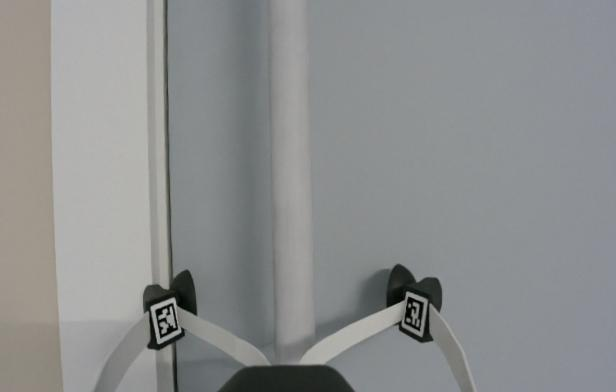

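Emit:
{"fn": "move", "kwargs": {"blocking": false, "r1": {"joints":{"gripper_m":-0.038}}, "cameras": []}}

Emit:
{"fn": "wait", "kwargs": {"seconds": 3, "cameras": ["r1_wrist_camera"]}}

Emit:
{"fn": "move", "kwargs": {"blocking": false, "r1": {"joints":{"arm_m":0.12},"pace":"slow","contact_limits":{"arm_m":0.9}}, "cameras": []}}

Emit:
{"fn": "wait", "kwargs": {"seconds": 3, "cameras": ["r1_head_camera","r1_wrist_camera"]}}

Scene clock: 1055.63 s.
move: r1 moving
r1.base_odometry: x=-2.586 y=+0.251 heading=+0.834
r1.turned_by_wheels: +0.000
r1.turned_by_imu: +0.000
r1.base_tilt: forward=-1.6 right=+1.3
r1.lidar_m: 0.65 0.75 1.01 1.86 1.98 2.65 1.56 1.55 2.98 2.85 1.02 0.75
r1.base_status: not commanded
r1.joint_positions: lift_m=+0.720 arm_m=+0.264 wrist_yaw_rad=+0.001 wrist_pitch_rad=+0.002 wrist_roll_rad=+0.000 gripper_m=+0.073
r1.joint_status: gripper_m moving
r1.measured_speeds: all 0
r1.on_its_own: arm_m is slack since a contact_stop (your +0.275 is given up)
r1.motor_effort: lift_m=+24(24) arm_m=+0(0) wheel_0=-1(1) wheel_1=+3(3) wheel_2=-6(6)
r1.servo_current: wrist_yaw_rad=59(59) wrist_pitch_rad=46(52) wrist_roll_rad=39(72) gripper_m=104(111)
r1.contact_limits: arm_m 0
r1.hand_pose: x=+0.7237 y=-0.0873 z=+0.8972 quat_wxyz=(+1.000, +0.000, +0.001, +0.000) (m; r1's base frame)
r1.wrist_depth_mm: 236 224 237 175 241 241 243 / 236 224 240 239 241 241 243 / 236 225 240 177 241 243 243 / 237 226 241 241 242 244 244 / 239 227 241 177 244 244 245 / 238 227 242 242 198 245 245 / 239 228 242 175 245 246 247
r2: as last shown
r2.lidar_m: 0.34 0.35 2.55 2.44 2.64 2.58 2.49 2.66 2.24 2.21 2.35 0.40
r2.motor_effort: lift_m=+19(19) arm_m=-3(4) wheel_0=-3(3) wheel_1=-4(4) wheel_2=+8(8)
r2.servo_current: wrist_yaw_rad=46(65) wrist_pitch_rad=46(46) wrist_roll_rad=46(52) gripper_m=91(91)
r2.wrist_depth_mm: - - - 189 253 1708 1255 / - - - 185 250 1863 - / - - - 182 243 - - / - 452 449 179 239 - - / - 459 455 176 235 - - / - 466 185 173 179 - - / - - 473 112 229 - -
pictures: none
No camera images: "cameras" was empty.

Scene clock: 1057.07 s.
earlier move: r1 done
r1.base_odometry: x=-2.586 y=+0.251 heading=+0.835
r1.turned_by_wheels: +0.000
r1.turned_by_imu: +0.000
r1.base_tilt: forward=-1.6 right=+1.3
r1.lidar_m: 0.66 0.75 1.03 1.88 1.92 2.69 1.53 1.55 2.95 2.83 1.04 0.74
r1.base_status: not commanded
r1.joint_positions: lift_m=+0.720 arm_m=+0.264 wrist_yaw_rad=+0.001 wrist_pitch_rad=+0.002 wrist_roll_rad=+0.000 gripper_m=-0.037
r1.joint_status: all done
r1.measured_speeds: all 0
r1.on_its_own: arm_m is slack since a contact_stop (your +0.275 is given up)
r1.motor_effort: lift_m=+24(24) arm_m=+0(0) wheel_0=+1(1) wheel_1=+3(3) wheel_2=-3(6)
r1.servo_current: wrist_yaw_rad=52(65) wrist_pitch_rad=39(52) wrist_roll_rad=52(72) gripper_m=72(182)
r1.contact_limits: arm_m 0
r1.hand_pose: x=+0.7235 y=-0.0873 z=+0.8972 quat_wxyz=(+1.000, +0.000, +0.001, +0.000) (m; r1's base frame)
r1.wrist_depth_mm: 234 224 240 177 243 245 246 / 224 224 239 241 244 246 247 / 224 225 241 177 245 247 248 / 236 225 241 243 244 247 249 / 236 226 242 242 246 248 249 / 237 227 240 180 246 248 250 / 237 226 243 176 246 250 251
r2.base_odometry: x=-6.762 y=-1.578 heading=+0.072
r2.turned_by_wheels: +0.000
r2.turned_by_imu: +0.000
r2.base_tilt: forward=-0.7 right=+0.0
r2.lidar_m: 0.34 0.37 2.55 2.47 2.60 2.55 2.50 2.68 2.26 2.19 2.34 0.44
r2.base_status: not commanded
r2.joint_positions: lift_m=+0.677 arm_m=+0.000 wrist_yaw_rad=+0.007 wrist_pitch_rad=+0.003 wrist_roll_rad=+1.569 gripper_m=-0.029
r2.joint_status: not commanded
r2.measured_speeds: all 0
r2.motor_effort: lift_m=+19(19) arm_m=-3(4) wheel_0=-2(3) wheel_1=-4(4) wheel_2=+8(8)
r2.servo_current: wrist_yaw_rad=46(65) wrist_pitch_rad=39(46) wrist_roll_rad=33(59) gripper_m=85(98)
r2.hand_pose: x=+0.4599 y=-0.0854 z=+0.8542 quat_wxyz=(+0.708, +0.707, +0.004, +0.001) (m; r2's base frame)
r2.wrist_depth_mm: - - - 190 254 1756 1229 / - - - 186 249 1808 - / - - - 182 243 - - / - 452 452 180 239 - - / - 462 455 176 236 - - / - 466 185 172 179 - - / - - 469 112 228 - -
wait: 1.43 of 3 s (r1 has come to rest)
pictures: r1_wrist_camera
Images, in order (width x height): r1_wrist_camera 616x392.

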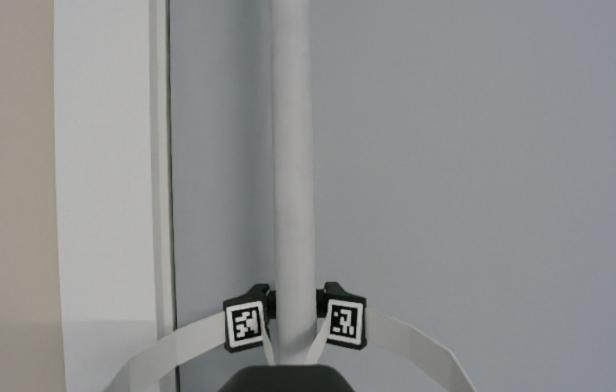

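Scene clock: 1057.57 s.
move: r1 moving
r1.base_odometry: x=-2.585 y=+0.252 heading=+0.835
r1.turned_by_wheels: +0.000
r1.turned_by_imu: -0.001
r1.base_tilt: forward=-1.5 right=+1.3
r1.lidar_m: 0.65 0.74 1.01 1.86 1.93 2.64 1.56 1.57 2.99 2.82 1.05 0.73
r1.base_status: not commanded
r1.joint_positions: lift_m=+0.720 arm_m=+0.252 wrist_yaw_rad=+0.002 wrist_pitch_rad=+0.002 wrist_roll_rad=+0.000 gripper_m=-0.037
r1.joint_status: arm_m moving
r1.measured_speeds: translate_m=+0.002 strafe_m=-0.001 rotate_rad=+0.001 lift_m=+0.000 arm_m=-0.048 wrist_yaw_rad=+0.022 wrist_pitch_rad=+0.000 wrist_roll_rad=+0.000
r1.motor_effort: lift_m=+24(24) arm_m=-14(14) wheel_0=-5(5) wheel_1=+0(3) wheel_2=+4(4)
r1.servo_current: wrist_yaw_rad=46(59) wrist_pitch_rad=39(46) wrist_roll_rad=52(65) gripper_m=65(78)
r1.contact_limits: arm_m 0.9
r1.hand_pose: x=+0.7118 y=-0.0870 z=+0.8972 quat_wxyz=(+1.000, +0.000, +0.001, +0.001) (m; r1's base frame)
r1.wrist_depth_mm: 245 232 246 179 245 245 244 / 246 233 246 245 246 246 245 / 246 232 247 181 247 246 246 / 247 234 248 182 247 246 247 / 248 234 248 247 248 248 248 / 248 235 249 183 247 248 247 / 249 235 249 185 249 249 249
r2: as last shown
r2.base_tilt: forward=-0.6 right=+0.1
r2.lidar_m: 0.36 0.35 2.54 2.46 2.61 2.57 2.51 2.66 2.27 2.17 2.35 0.44
r2.motor_effort: lift_m=+19(19) arm_m=-3(4) wheel_0=-3(3) wheel_1=-4(4) wheel_2=+8(8)
r2.servo_current: wrist_yaw_rad=39(72) wrist_pitch_rad=39(46) wrist_roll_rad=46(52) gripper_m=91(98)
r2.wrist_depth_mm: - - - 190 253 1708 1281 / - - - 186 250 1921 - / - - - 182 244 - - / - 455 449 179 238 - - / - 462 459 176 236 - - / - 466 185 172 179 - - / - - 473 112 228 - -
pictures: none
No camera images: "cameras" was empty.

Scene clock: 1060.57 s.
earlier move: r1 moving
r1.base_odometry: x=-2.585 y=+0.252 heading=+0.834
r1.turned_by_wheels: +0.000
r1.turned_by_imu: -0.013
r1.base_tilt: forward=-1.5 right=+1.3
r1.lidar_m: 0.51 0.74 0.99 1.89 1.95 2.65 1.57 1.51 2.99 2.86 0.98 0.61
r1.base_status: not commanded
r1.joint_positions: lift_m=+0.720 arm_m=+0.121 wrist_yaw_rad=+0.003 wrist_pitch_rad=+0.002 wrist_roll_rad=+0.000 gripper_m=-0.037
r1.joint_status: arm_m moving
r1.measured_speeds: all 0
r1.motor_effort: lift_m=+24(24) arm_m=-16(16) wheel_0=-10(11) wheel_1=-3(6) wheel_2=+8(10)
r1.servo_current: wrist_yaw_rad=52(65) wrist_pitch_rad=52(52) wrist_roll_rad=33(65) gripper_m=72(78)
r1.contact_limits: arm_m 0.9
r1.hand_pose: x=+0.5803 y=-0.0867 z=+0.8972 quat_wxyz=(+1.000, +0.000, +0.001, +0.001) (m; r1's base frame)
r1.wrist_depth_mm: 368 362 241 247 265 279 296 / 368 364 241 247 267 279 296 / 368 364 242 191 266 279 294 / 370 364 241 248 266 282 294 / 373 375 242 249 268 282 296 / 373 375 237 187 265 282 296 / 373 364 240 187 267 - 298
r2.base_odometry: x=-6.762 y=-1.578 heading=+0.072
r2.turned_by_wheels: +0.000
r2.turned_by_imu: +0.000
r2.base_tilt: forward=-0.6 right=+0.1
r2.lidar_m: 0.32 0.37 2.54 2.47 2.61 2.57 2.48 2.68 2.27 2.19 2.33 0.43
r2.base_status: not commanded
r2.joint_positions: lift_m=+0.677 arm_m=+0.000 wrist_yaw_rad=+0.007 wrist_pitch_rad=+0.003 wrist_roll_rad=+1.569 gripper_m=-0.029
r2.joint_status: not commanded
r2.measured_speeds: all 0
r2.motor_effort: lift_m=+19(19) arm_m=-3(4) wheel_0=-3(3) wheel_1=-4(4) wheel_2=+7(8)
r2.servo_current: wrist_yaw_rad=59(78) wrist_pitch_rad=52(52) wrist_roll_rad=46(65) gripper_m=91(98)
r2.hand_pose: x=+0.4599 y=-0.0854 z=+0.8542 quat_wxyz=(+0.708, +0.707, +0.004, +0.001) (m; r2's base frame)
r2.wrist_depth_mm: - - - 190 255 1756 1229 / - - - 186 249 1921 - / - - - 182 244 - - / - 452 452 180 239 - - / - 459 459 176 234 - - / - 462 185 172 179 - - / - - 473 112 227 - -
wait: 3.00 s; no rest
pictures: r1_head_camera, r1_wrist_camera
Images, in order (width x height): r1_head_camera 420x560, r1_wrist_camera 616x392.

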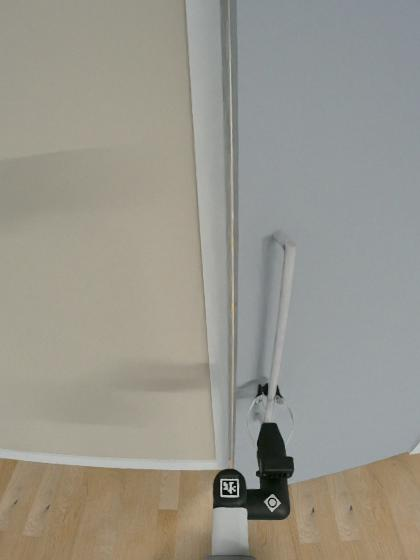

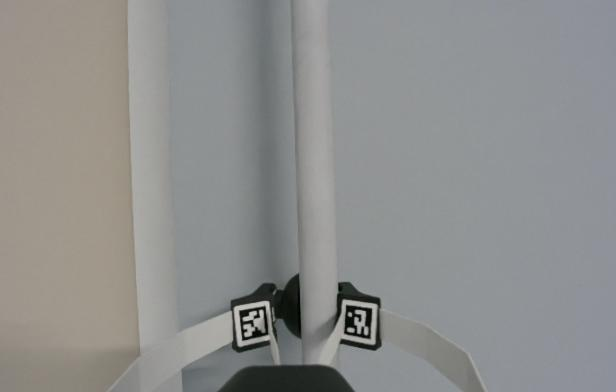

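Emit:
{"fn": "move", "kwargs": {"blocking": false, "r1": {"base":{"translate_m":-0.162,"strafe_m":-0.114},"joints":{"wrist_yaw_rad":0.2},"speeds":{"wrist_yaw_rad":0.1},"pace":"slow","contact_limits":{"translate_m":0.8}}, "cameras": []}}

Emit:
{"fn": "wait", "kwargs": {"seconds": 5, "cameras": ["r1_head_camera","r1_wrist_camera"]}}

Scene clock: 1098.43 s.
earlier move: r1 done
move: r1 moving
r1.base_odometry: x=-2.587 y=+0.238 heading=+0.834
r1.turned_by_wheels: +0.000
r1.turned_by_imu: -0.045
r1.base_tilt: forward=-1.5 right=+1.3
r1.lidar_m: 0.54 0.73 0.97 1.86 1.87 2.52 - 1.57 3.04 2.85 1.05 0.62
r1.base_status: translate_m moving; strafe_m moving
r1.joint_positions: lift_m=+0.720 arm_m=+0.121 wrist_yaw_rad=+0.041 wrist_pitch_rad=+0.002 wrist_roll_rad=+0.000 gripper_m=-0.037
r1.joint_status: wrist_yaw_rad moving; the others done
r1.measured_speeds: translate_m=-0.044 strafe_m=-0.033 rotate_rad=+0.003 lift_m=+0.000 arm_m=+0.000 wrist_yaw_rad=+0.100 wrist_pitch_rad=+0.000 wrist_roll_rad=+0.000
r1.motor_effort: lift_m=+24(24) arm_m=-13(13) wheel_0=-9(12) wheel_1=-9(9) wheel_2=+13(13)
r1.servo_current: wrist_yaw_rad=59(78) wrist_pitch_rad=39(46) wrist_roll_rad=46(65) gripper_m=78(78)
r1.contact_limits: arm_m 0.9; translate_m 0.8
r1.hand_pose: x=+0.5834 y=-0.0755 z=+0.8972 quat_wxyz=(+1.000, +0.000, +0.001, +0.021) (m; r1's base frame)
r1.wrist_depth_mm: 375 375 241 248 264 277 290 / 373 377 241 248 266 278 290 / 375 377 243 248 265 279 289 / 377 377 243 249 266 277 291 / 377 379 242 250 266 278 290 / 377 379 241 187 265 279 291 / 379 379 243 187 267 - 293
r2: as last shown
r2.turned_by_imu: +0.001
r2.base_tilt: forward=-0.7 right=+0.1
r2.lidar_m: 0.35 0.33 2.54 2.45 2.60 2.55 2.51 2.67 2.25 2.20 2.34 0.42
r2.motor_effort: lift_m=+19(19) arm_m=-3(4) wheel_0=-2(3) wheel_1=-4(4) wheel_2=+8(8)
r2.servo_current: wrist_yaw_rad=52(59) wrist_pitch_rad=46(46) wrist_roll_rad=52(52) gripper_m=98(98)
r2.wrist_depth_mm: - - - 189 254 1756 1255 / - - - 186 249 1921 - / - - - 182 243 - - / - 455 449 179 239 - - / - 462 459 176 235 - - / - 466 185 172 179 - - / - - 466 112 228 - -
pictures: none
No camera images: "cameras" was empty.

Scene clock: 1103.43 s.
earlier move: r1 moving
r1.base_odometry: x=-2.610 y=+0.056 heading=+0.835
r1.turned_by_wheels: +0.001
r1.turned_by_imu: -0.070
r1.base_tilt: forward=-1.5 right=+1.2
r1.lidar_m: 0.53 0.86 1.08 1.93 1.94 2.45 - 1.40 3.06 2.80 1.46 0.73
r1.base_status: done
r1.joint_positions: lift_m=+0.720 arm_m=+0.121 wrist_yaw_rad=+0.205 wrist_pitch_rad=+0.002 wrist_roll_rad=+0.000 gripper_m=-0.037
r1.joint_status: wrist_yaw_rad moving; the others done
r1.measured_speeds: all 0
r1.motor_effort: lift_m=+24(24) arm_m=-11(13) wheel_0=+4(12) wheel_1=-5(12) wheel_2=+15(22)
r1.servo_current: wrist_yaw_rad=65(85) wrist_pitch_rad=46(52) wrist_roll_rad=52(65) gripper_m=59(78)
r1.contact_limits: arm_m 0.9; translate_m 0.8
r1.hand_pose: x=+0.5917 y=-0.0270 z=+0.8972 quat_wxyz=(+0.995, +0.000, +0.001, +0.102) (m; r1's base frame)
r1.wrist_depth_mm: - 234 240 249 270 286 301 / - - 241 249 270 287 304 / - - 242 192 271 287 304 / - - 241 249 270 287 306 / - - 242 249 271 289 306 / - - 236 186 268 289 307 / - 142 240 185 271 294 304
r2.base_odometry: x=-6.762 y=-1.578 heading=+0.072
r2.turned_by_wheels: +0.000
r2.turned_by_imu: +0.001
r2.base_tilt: forward=-0.7 right=+0.0
r2.lidar_m: 0.36 0.35 2.55 2.47 2.61 2.59 2.50 2.66 2.23 2.21 2.33 0.44
r2.base_status: not commanded
r2.joint_positions: lift_m=+0.677 arm_m=+0.000 wrist_yaw_rad=+0.007 wrist_pitch_rad=+0.003 wrist_roll_rad=+1.569 gripper_m=-0.029
r2.joint_status: not commanded
r2.measured_speeds: all 0
r2.motor_effort: lift_m=+19(19) arm_m=-3(4) wheel_0=-3(3) wheel_1=-4(4) wheel_2=+8(8)
r2.servo_current: wrist_yaw_rad=52(72) wrist_pitch_rad=46(46) wrist_roll_rad=39(59) gripper_m=91(98)
r2.hand_pose: x=+0.4599 y=-0.0854 z=+0.8542 quat_wxyz=(+0.708, +0.707, +0.004, +0.001) (m; r2's base frame)
r2.wrist_depth_mm: - - - 189 254 1756 1255 / - - - 185 249 1921 - / - - - 182 244 - - / - 452 452 180 239 - - / - 455 459 176 236 - - / - 466 186 172 179 - - / - - 469 112 228 - -
wait: 5.00 s; no rest
pictures: r1_head_camera, r1_wrist_camera
Images, in order (width x height): r1_head_camera 420x560, r1_wrist_camera 616x392.

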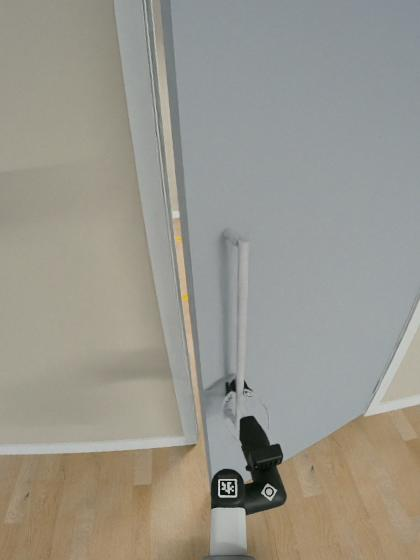

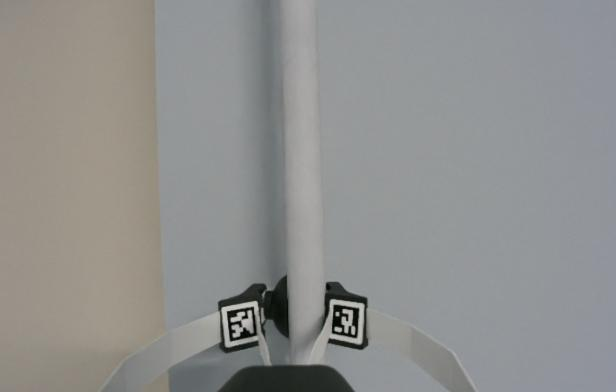

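Emit:
{"fn": "move", "kwargs": {"blocking": false, "r1": {"base":{"translate_m":-0.158,"strafe_m":-0.22},"joints":{"wrist_yaw_rad":0.48},"speeds":{"wrist_yaw_rad":0.09},"pace":"slow","contact_limits":{"translate_m":0.8}}, "cameras": []}}

Emit:
{"fn": "wait", "kwargs": {"seconds": 5, "cameras": ["r1_head_camera","r1_wrist_camera"]}}

Scene clock: 1121.53 s.
earlier move: r1 done
move: r1 moving
r1.base_odometry: x=-2.607 y=+0.043 heading=+0.836
r1.turned_by_wheels: +0.001
r1.turned_by_imu: +0.000
r1.base_tilt: forward=-1.5 right=+1.3
r1.lidar_m: 0.54 0.86 1.12 1.93 1.97 2.46 - 1.36 3.04 2.77 1.45 0.72
r1.base_status: translate_m moving; strafe_m moving
r1.joint_positions: lift_m=+0.720 arm_m=+0.121 wrist_yaw_rad=+0.241 wrist_pitch_rad=+0.002 wrist_roll_rad=+0.000 gripper_m=-0.037
r1.joint_status: wrist_yaw_rad moving
r1.measured_speeds: translate_m=-0.029 strafe_m=-0.039 rotate_rad=-0.001 lift_m=+0.000 arm_m=+0.000 wrist_yaw_rad=+0.085 wrist_pitch_rad=+0.000 wrist_roll_rad=+0.000
r1.motor_effort: lift_m=+24(24) arm_m=-12(12) wheel_0=+4(6) wheel_1=-9(11) wheel_2=+17(19)
r1.servo_current: wrist_yaw_rad=46(65) wrist_pitch_rad=46(46) wrist_roll_rad=46(72) gripper_m=65(72)
r1.contact_limits: arm_m 0.9; translate_m 0.8
r1.hand_pose: x=+0.5925 y=-0.0160 z=+0.8972 quat_wxyz=(+0.993, +0.000, +0.001, +0.120) (m; r1's base frame)
r1.wrist_depth_mm: - - 241 191 267 283 300 / - - 242 251 268 283 298 / - - 245 250 268 286 297 / - - 243 187 268 285 297 / - - 243 251 270 285 300 / - - 238 186 270 286 298 / - 141 242 186 270 290 301
r2: as last shown
r2.turned_by_imu: +0.002
r2.lidar_m: 0.36 0.36 2.54 2.47 2.61 2.57 2.50 2.67 2.24 2.20 2.34 0.44
r2.motor_effort: lift_m=+19(19) arm_m=-3(4) wheel_0=-2(3) wheel_1=-4(4) wheel_2=+8(8)
r2.servo_current: wrist_yaw_rad=59(65) wrist_pitch_rad=46(46) wrist_roll_rad=39(59) gripper_m=91(98)
r2.wrist_depth_mm: - - - 190 254 1808 1255 / - - - 186 249 1863 - / - - - 182 244 - - / - 452 452 180 239 - - / - 459 459 176 236 - - / - 462 185 172 179 - - / - - 473 112 228 - -
pictures: none
No camera images: "cameras" was empty.

Scene clock: 1125.00 s.
earlier move: r1 done
r1.base_odometry: x=-2.552 y=-0.209 heading=+0.838
r1.turned_by_wheels: +0.002
r1.turned_by_imu: +0.005
r1.base_tilt: forward=-1.6 right=+1.2
r1.lidar_m: 0.52 0.56 1.31 2.10 2.15 2.71 1.19 1.16 2.85 2.58 1.74 0.91
r1.base_status: done
r1.joint_positions: lift_m=+0.720 arm_m=+0.120 wrist_yaw_rad=+0.492 wrist_pitch_rad=+0.002 wrist_roll_rad=+0.000 gripper_m=-0.037
r1.joint_status: all done
r1.measured_speeds: all 0
r1.motor_effort: lift_m=+24(24) arm_m=-8(12) wheel_0=+16(18) wheel_1=+0(13) wheel_2=+16(21)
r1.servo_current: wrist_yaw_rad=91(91) wrist_pitch_rad=46(52) wrist_roll_rad=59(72) gripper_m=65(78)
r1.contact_limits: arm_m 0.9; translate_m 0.8
r1.hand_pose: x=+0.5868 y=+0.0591 z=+0.8972 quat_wxyz=(+0.970, +0.000, +0.001, +0.243) (m; r1's base frame)
r1.wrist_depth_mm: - 239 245 186 265 277 289 / - 238 245 256 267 278 289 / - 240 247 256 266 278 287 / - - 246 252 266 278 289 / - - 247 252 267 278 290 / - - 206 186 268 279 290 / - 152 244 187 159 283 291
r2.base_odometry: x=-6.762 y=-1.578 heading=+0.072
r2.turned_by_wheels: +0.000
r2.turned_by_imu: +0.000
r2.base_tilt: forward=-0.7 right=+0.0
r2.lidar_m: 0.36 0.36 2.57 2.49 2.63 2.56 2.50 2.65 2.26 2.18 2.33 0.43
r2.base_status: not commanded
r2.joint_positions: lift_m=+0.677 arm_m=+0.000 wrist_yaw_rad=+0.007 wrist_pitch_rad=+0.003 wrist_roll_rad=+1.569 gripper_m=-0.029
r2.joint_status: not commanded
r2.measured_speeds: all 0
r2.motor_effort: lift_m=+19(19) arm_m=-3(4) wheel_0=-3(3) wheel_1=-4(4) wheel_2=+8(8)
r2.servo_current: wrist_yaw_rad=52(65) wrist_pitch_rad=39(52) wrist_roll_rad=52(59) gripper_m=98(104)
r2.hand_pose: x=+0.4599 y=-0.0854 z=+0.8542 quat_wxyz=(+0.708, +0.707, +0.004, +0.001) (m; r2's base frame)
r2.wrist_depth_mm: - - - 190 254 1708 1255 / - - - 186 250 1863 - / - - - 182 244 - - / - 452 449 180 238 - - / - 459 455 176 235 - - / - 462 185 172 179 - - / - - 469 112 227 - -
wait: 3.47 of 5 s (r1 has come to rest)
pictures: r1_head_camera, r1_wrist_camera
Images, in order (width x height): r1_head_camera 420x560, r1_wrist_camera 616x392.

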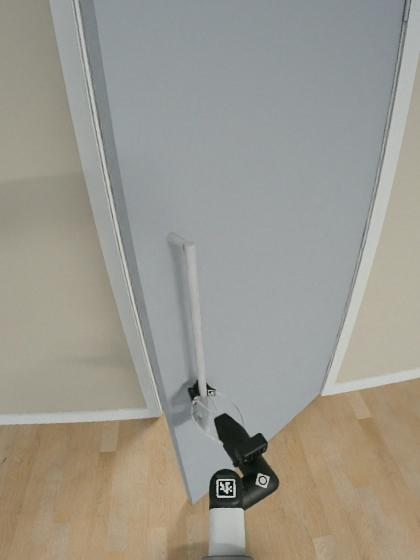

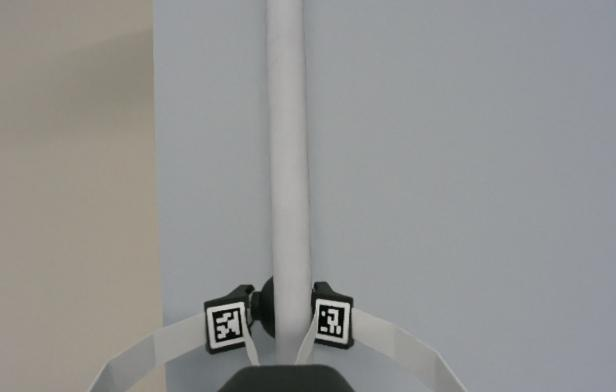

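Emit:
{"fn": "move", "kwargs": {"blocking": false, "r1": {"base":{"translate_m":-0.11,"strafe_m":-0.263},"joints":{"wrist_yaw_rad":0.79},"speeds":{"wrist_yaw_rad":0.09},"pace":"slow","contact_limits":{"strafe_m":0.8}}, "cameras": []}}

Emit:
{"fn": "wait", "kwargs": {"seconds": 5, "cameras": ["r1_head_camera","r1_wrist_camera"]}}

Scene clock: 1134.47 s.
move: r1 moving
r1.base_odometry: x=-2.546 y=-0.220 heading=+0.840
r1.turned_by_wheels: +0.002
r1.turned_by_imu: +0.002
r1.base_tilt: forward=-1.5 right=+1.2
r1.lidar_m: 0.50 0.57 1.35 2.13 2.17 2.74 1.18 1.15 2.80 2.59 1.76 0.93
r1.base_status: translate_m moving; strafe_m moving
r1.joint_positions: lift_m=+0.720 arm_m=+0.120 wrist_yaw_rad=+0.528 wrist_pitch_rad=+0.002 wrist_roll_rad=+0.000 gripper_m=-0.037
r1.joint_status: wrist_yaw_rad moving
r1.measured_speeds: translate_m=-0.018 strafe_m=-0.045 rotate_rad=+0.000 lift_m=+0.000 arm_m=+0.000 wrist_yaw_rad=+0.090 wrist_pitch_rad=+0.000 wrist_roll_rad=+0.000
r1.motor_effort: lift_m=+24(24) arm_m=-8(8) wheel_0=+16(18) wheel_1=-7(7) wheel_2=+19(20)
r1.servo_current: wrist_yaw_rad=52(91) wrist_pitch_rad=33(46) wrist_roll_rad=52(59) gripper_m=65(72)
r1.contact_limits: arm_m 0.9; strafe_m 0.8
r1.hand_pose: x=+0.5844 y=+0.0697 z=+0.8972 quat_wxyz=(+0.965, +0.000, +0.001, +0.261) (m; r1's base frame)
r1.wrist_depth_mm: - - 245 250 263 272 282 / - - 246 250 265 273 282 / - - 247 251 264 273 283 / - - 246 251 265 274 285 / - - 247 252 265 274 283 / - - 210 187 265 276 283 / - - 245 185 179 277 286
r2: as last shown
r2.base_tilt: forward=-0.7 right=+0.1
r2.lidar_m: 0.36 0.37 2.56 2.49 2.61 2.58 2.50 2.68 2.27 2.19 2.35 0.44
r2.motor_effort: lift_m=+19(19) arm_m=-4(4) wheel_0=-2(3) wheel_1=-4(4) wheel_2=+8(8)
r2.servo_current: wrist_yaw_rad=52(59) wrist_pitch_rad=46(46) wrist_roll_rad=59(59) gripper_m=91(98)
r2.wrist_depth_mm: - - - 190 254 1708 1281 / - - - 186 250 1863 - / - - - 182 242 - - / - 455 452 180 239 - - / - 459 459 176 235 - - / - 462 185 173 179 - - / - - 473 112 228 - -
pictures: none
No camera images: "cameras" was empty.

Scene clock: 1138.10 s.
earlier move: r1 done
r1.base_odometry: x=-2.430 y=-0.466 heading=+0.841
r1.turned_by_wheels: +0.000
r1.turned_by_imu: +0.009
r1.base_tilt: forward=-1.6 right=+1.2
r1.lidar_m: 0.53 0.50 1.53 2.36 2.41 3.05 0.99 0.99 2.53 2.32 1.92 1.28
r1.base_status: done
r1.joint_positions: lift_m=+0.720 arm_m=+0.120 wrist_yaw_rad=+0.802 wrist_pitch_rad=+0.002 wrist_roll_rad=+0.000 gripper_m=-0.037
r1.joint_status: all done
r1.measured_speeds: all 0
r1.motor_effort: lift_m=+24(24) arm_m=-4(8) wheel_0=+19(27) wheel_1=+2(8) wheel_2=+13(20)
r1.servo_current: wrist_yaw_rad=98(124) wrist_pitch_rad=39(52) wrist_roll_rad=52(65) gripper_m=72(72)
r1.contact_limits: arm_m 0.9; strafe_m 0.8
r1.hand_pose: x=+0.5542 y=+0.1466 z=+0.8972 quat_wxyz=(+0.921, +0.000, +0.001, +0.390) (m; r1's base frame)
r1.wrist_depth_mm: - 242 246 185 259 266 273 / - - 246 253 259 267 274 / - - 247 253 259 267 273 / - - 247 254 262 267 274 / - - 248 191 262 270 276 / - - 206 184 262 270 274 / - 158 246 185 158 271 277
r2.base_odometry: x=-6.762 y=-1.578 heading=+0.072
r2.turned_by_wheels: +0.000
r2.turned_by_imu: +0.001
r2.base_tilt: forward=-0.7 right=+0.1
r2.lidar_m: 0.36 0.37 2.53 2.47 2.61 2.56 2.49 2.60 2.24 2.19 2.34 0.43
r2.base_status: not commanded
r2.joint_positions: lift_m=+0.677 arm_m=+0.000 wrist_yaw_rad=+0.007 wrist_pitch_rad=+0.003 wrist_roll_rad=+1.569 gripper_m=-0.029
r2.joint_status: not commanded
r2.measured_speeds: all 0
r2.motor_effort: lift_m=+19(19) arm_m=-3(4) wheel_0=-3(3) wheel_1=-4(4) wheel_2=+8(8)
r2.servo_current: wrist_yaw_rad=65(72) wrist_pitch_rad=46(52) wrist_roll_rad=52(59) gripper_m=91(98)
r2.hand_pose: x=+0.4599 y=-0.0854 z=+0.8542 quat_wxyz=(+0.708, +0.707, +0.004, +0.001) (m; r2's base frame)
r2.wrist_depth_mm: - - - 189 253 1708 1281 / - - - 186 249 1921 - / - - - 182 243 - - / - 452 449 179 239 - - / - 459 459 176 236 - - / - 466 186 172 180 - - / - - 473 112 228 - -
wait: 3.63 of 5 s (r1 has come to rest)
pictures: r1_head_camera, r1_wrist_camera
Images, in order (width x height): r1_head_camera 420x560, r1_wrist_camera 616x392.

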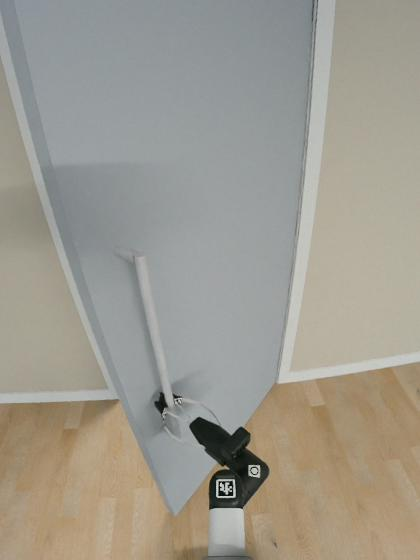

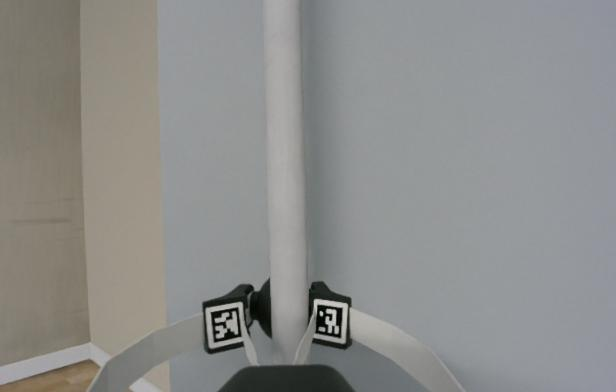

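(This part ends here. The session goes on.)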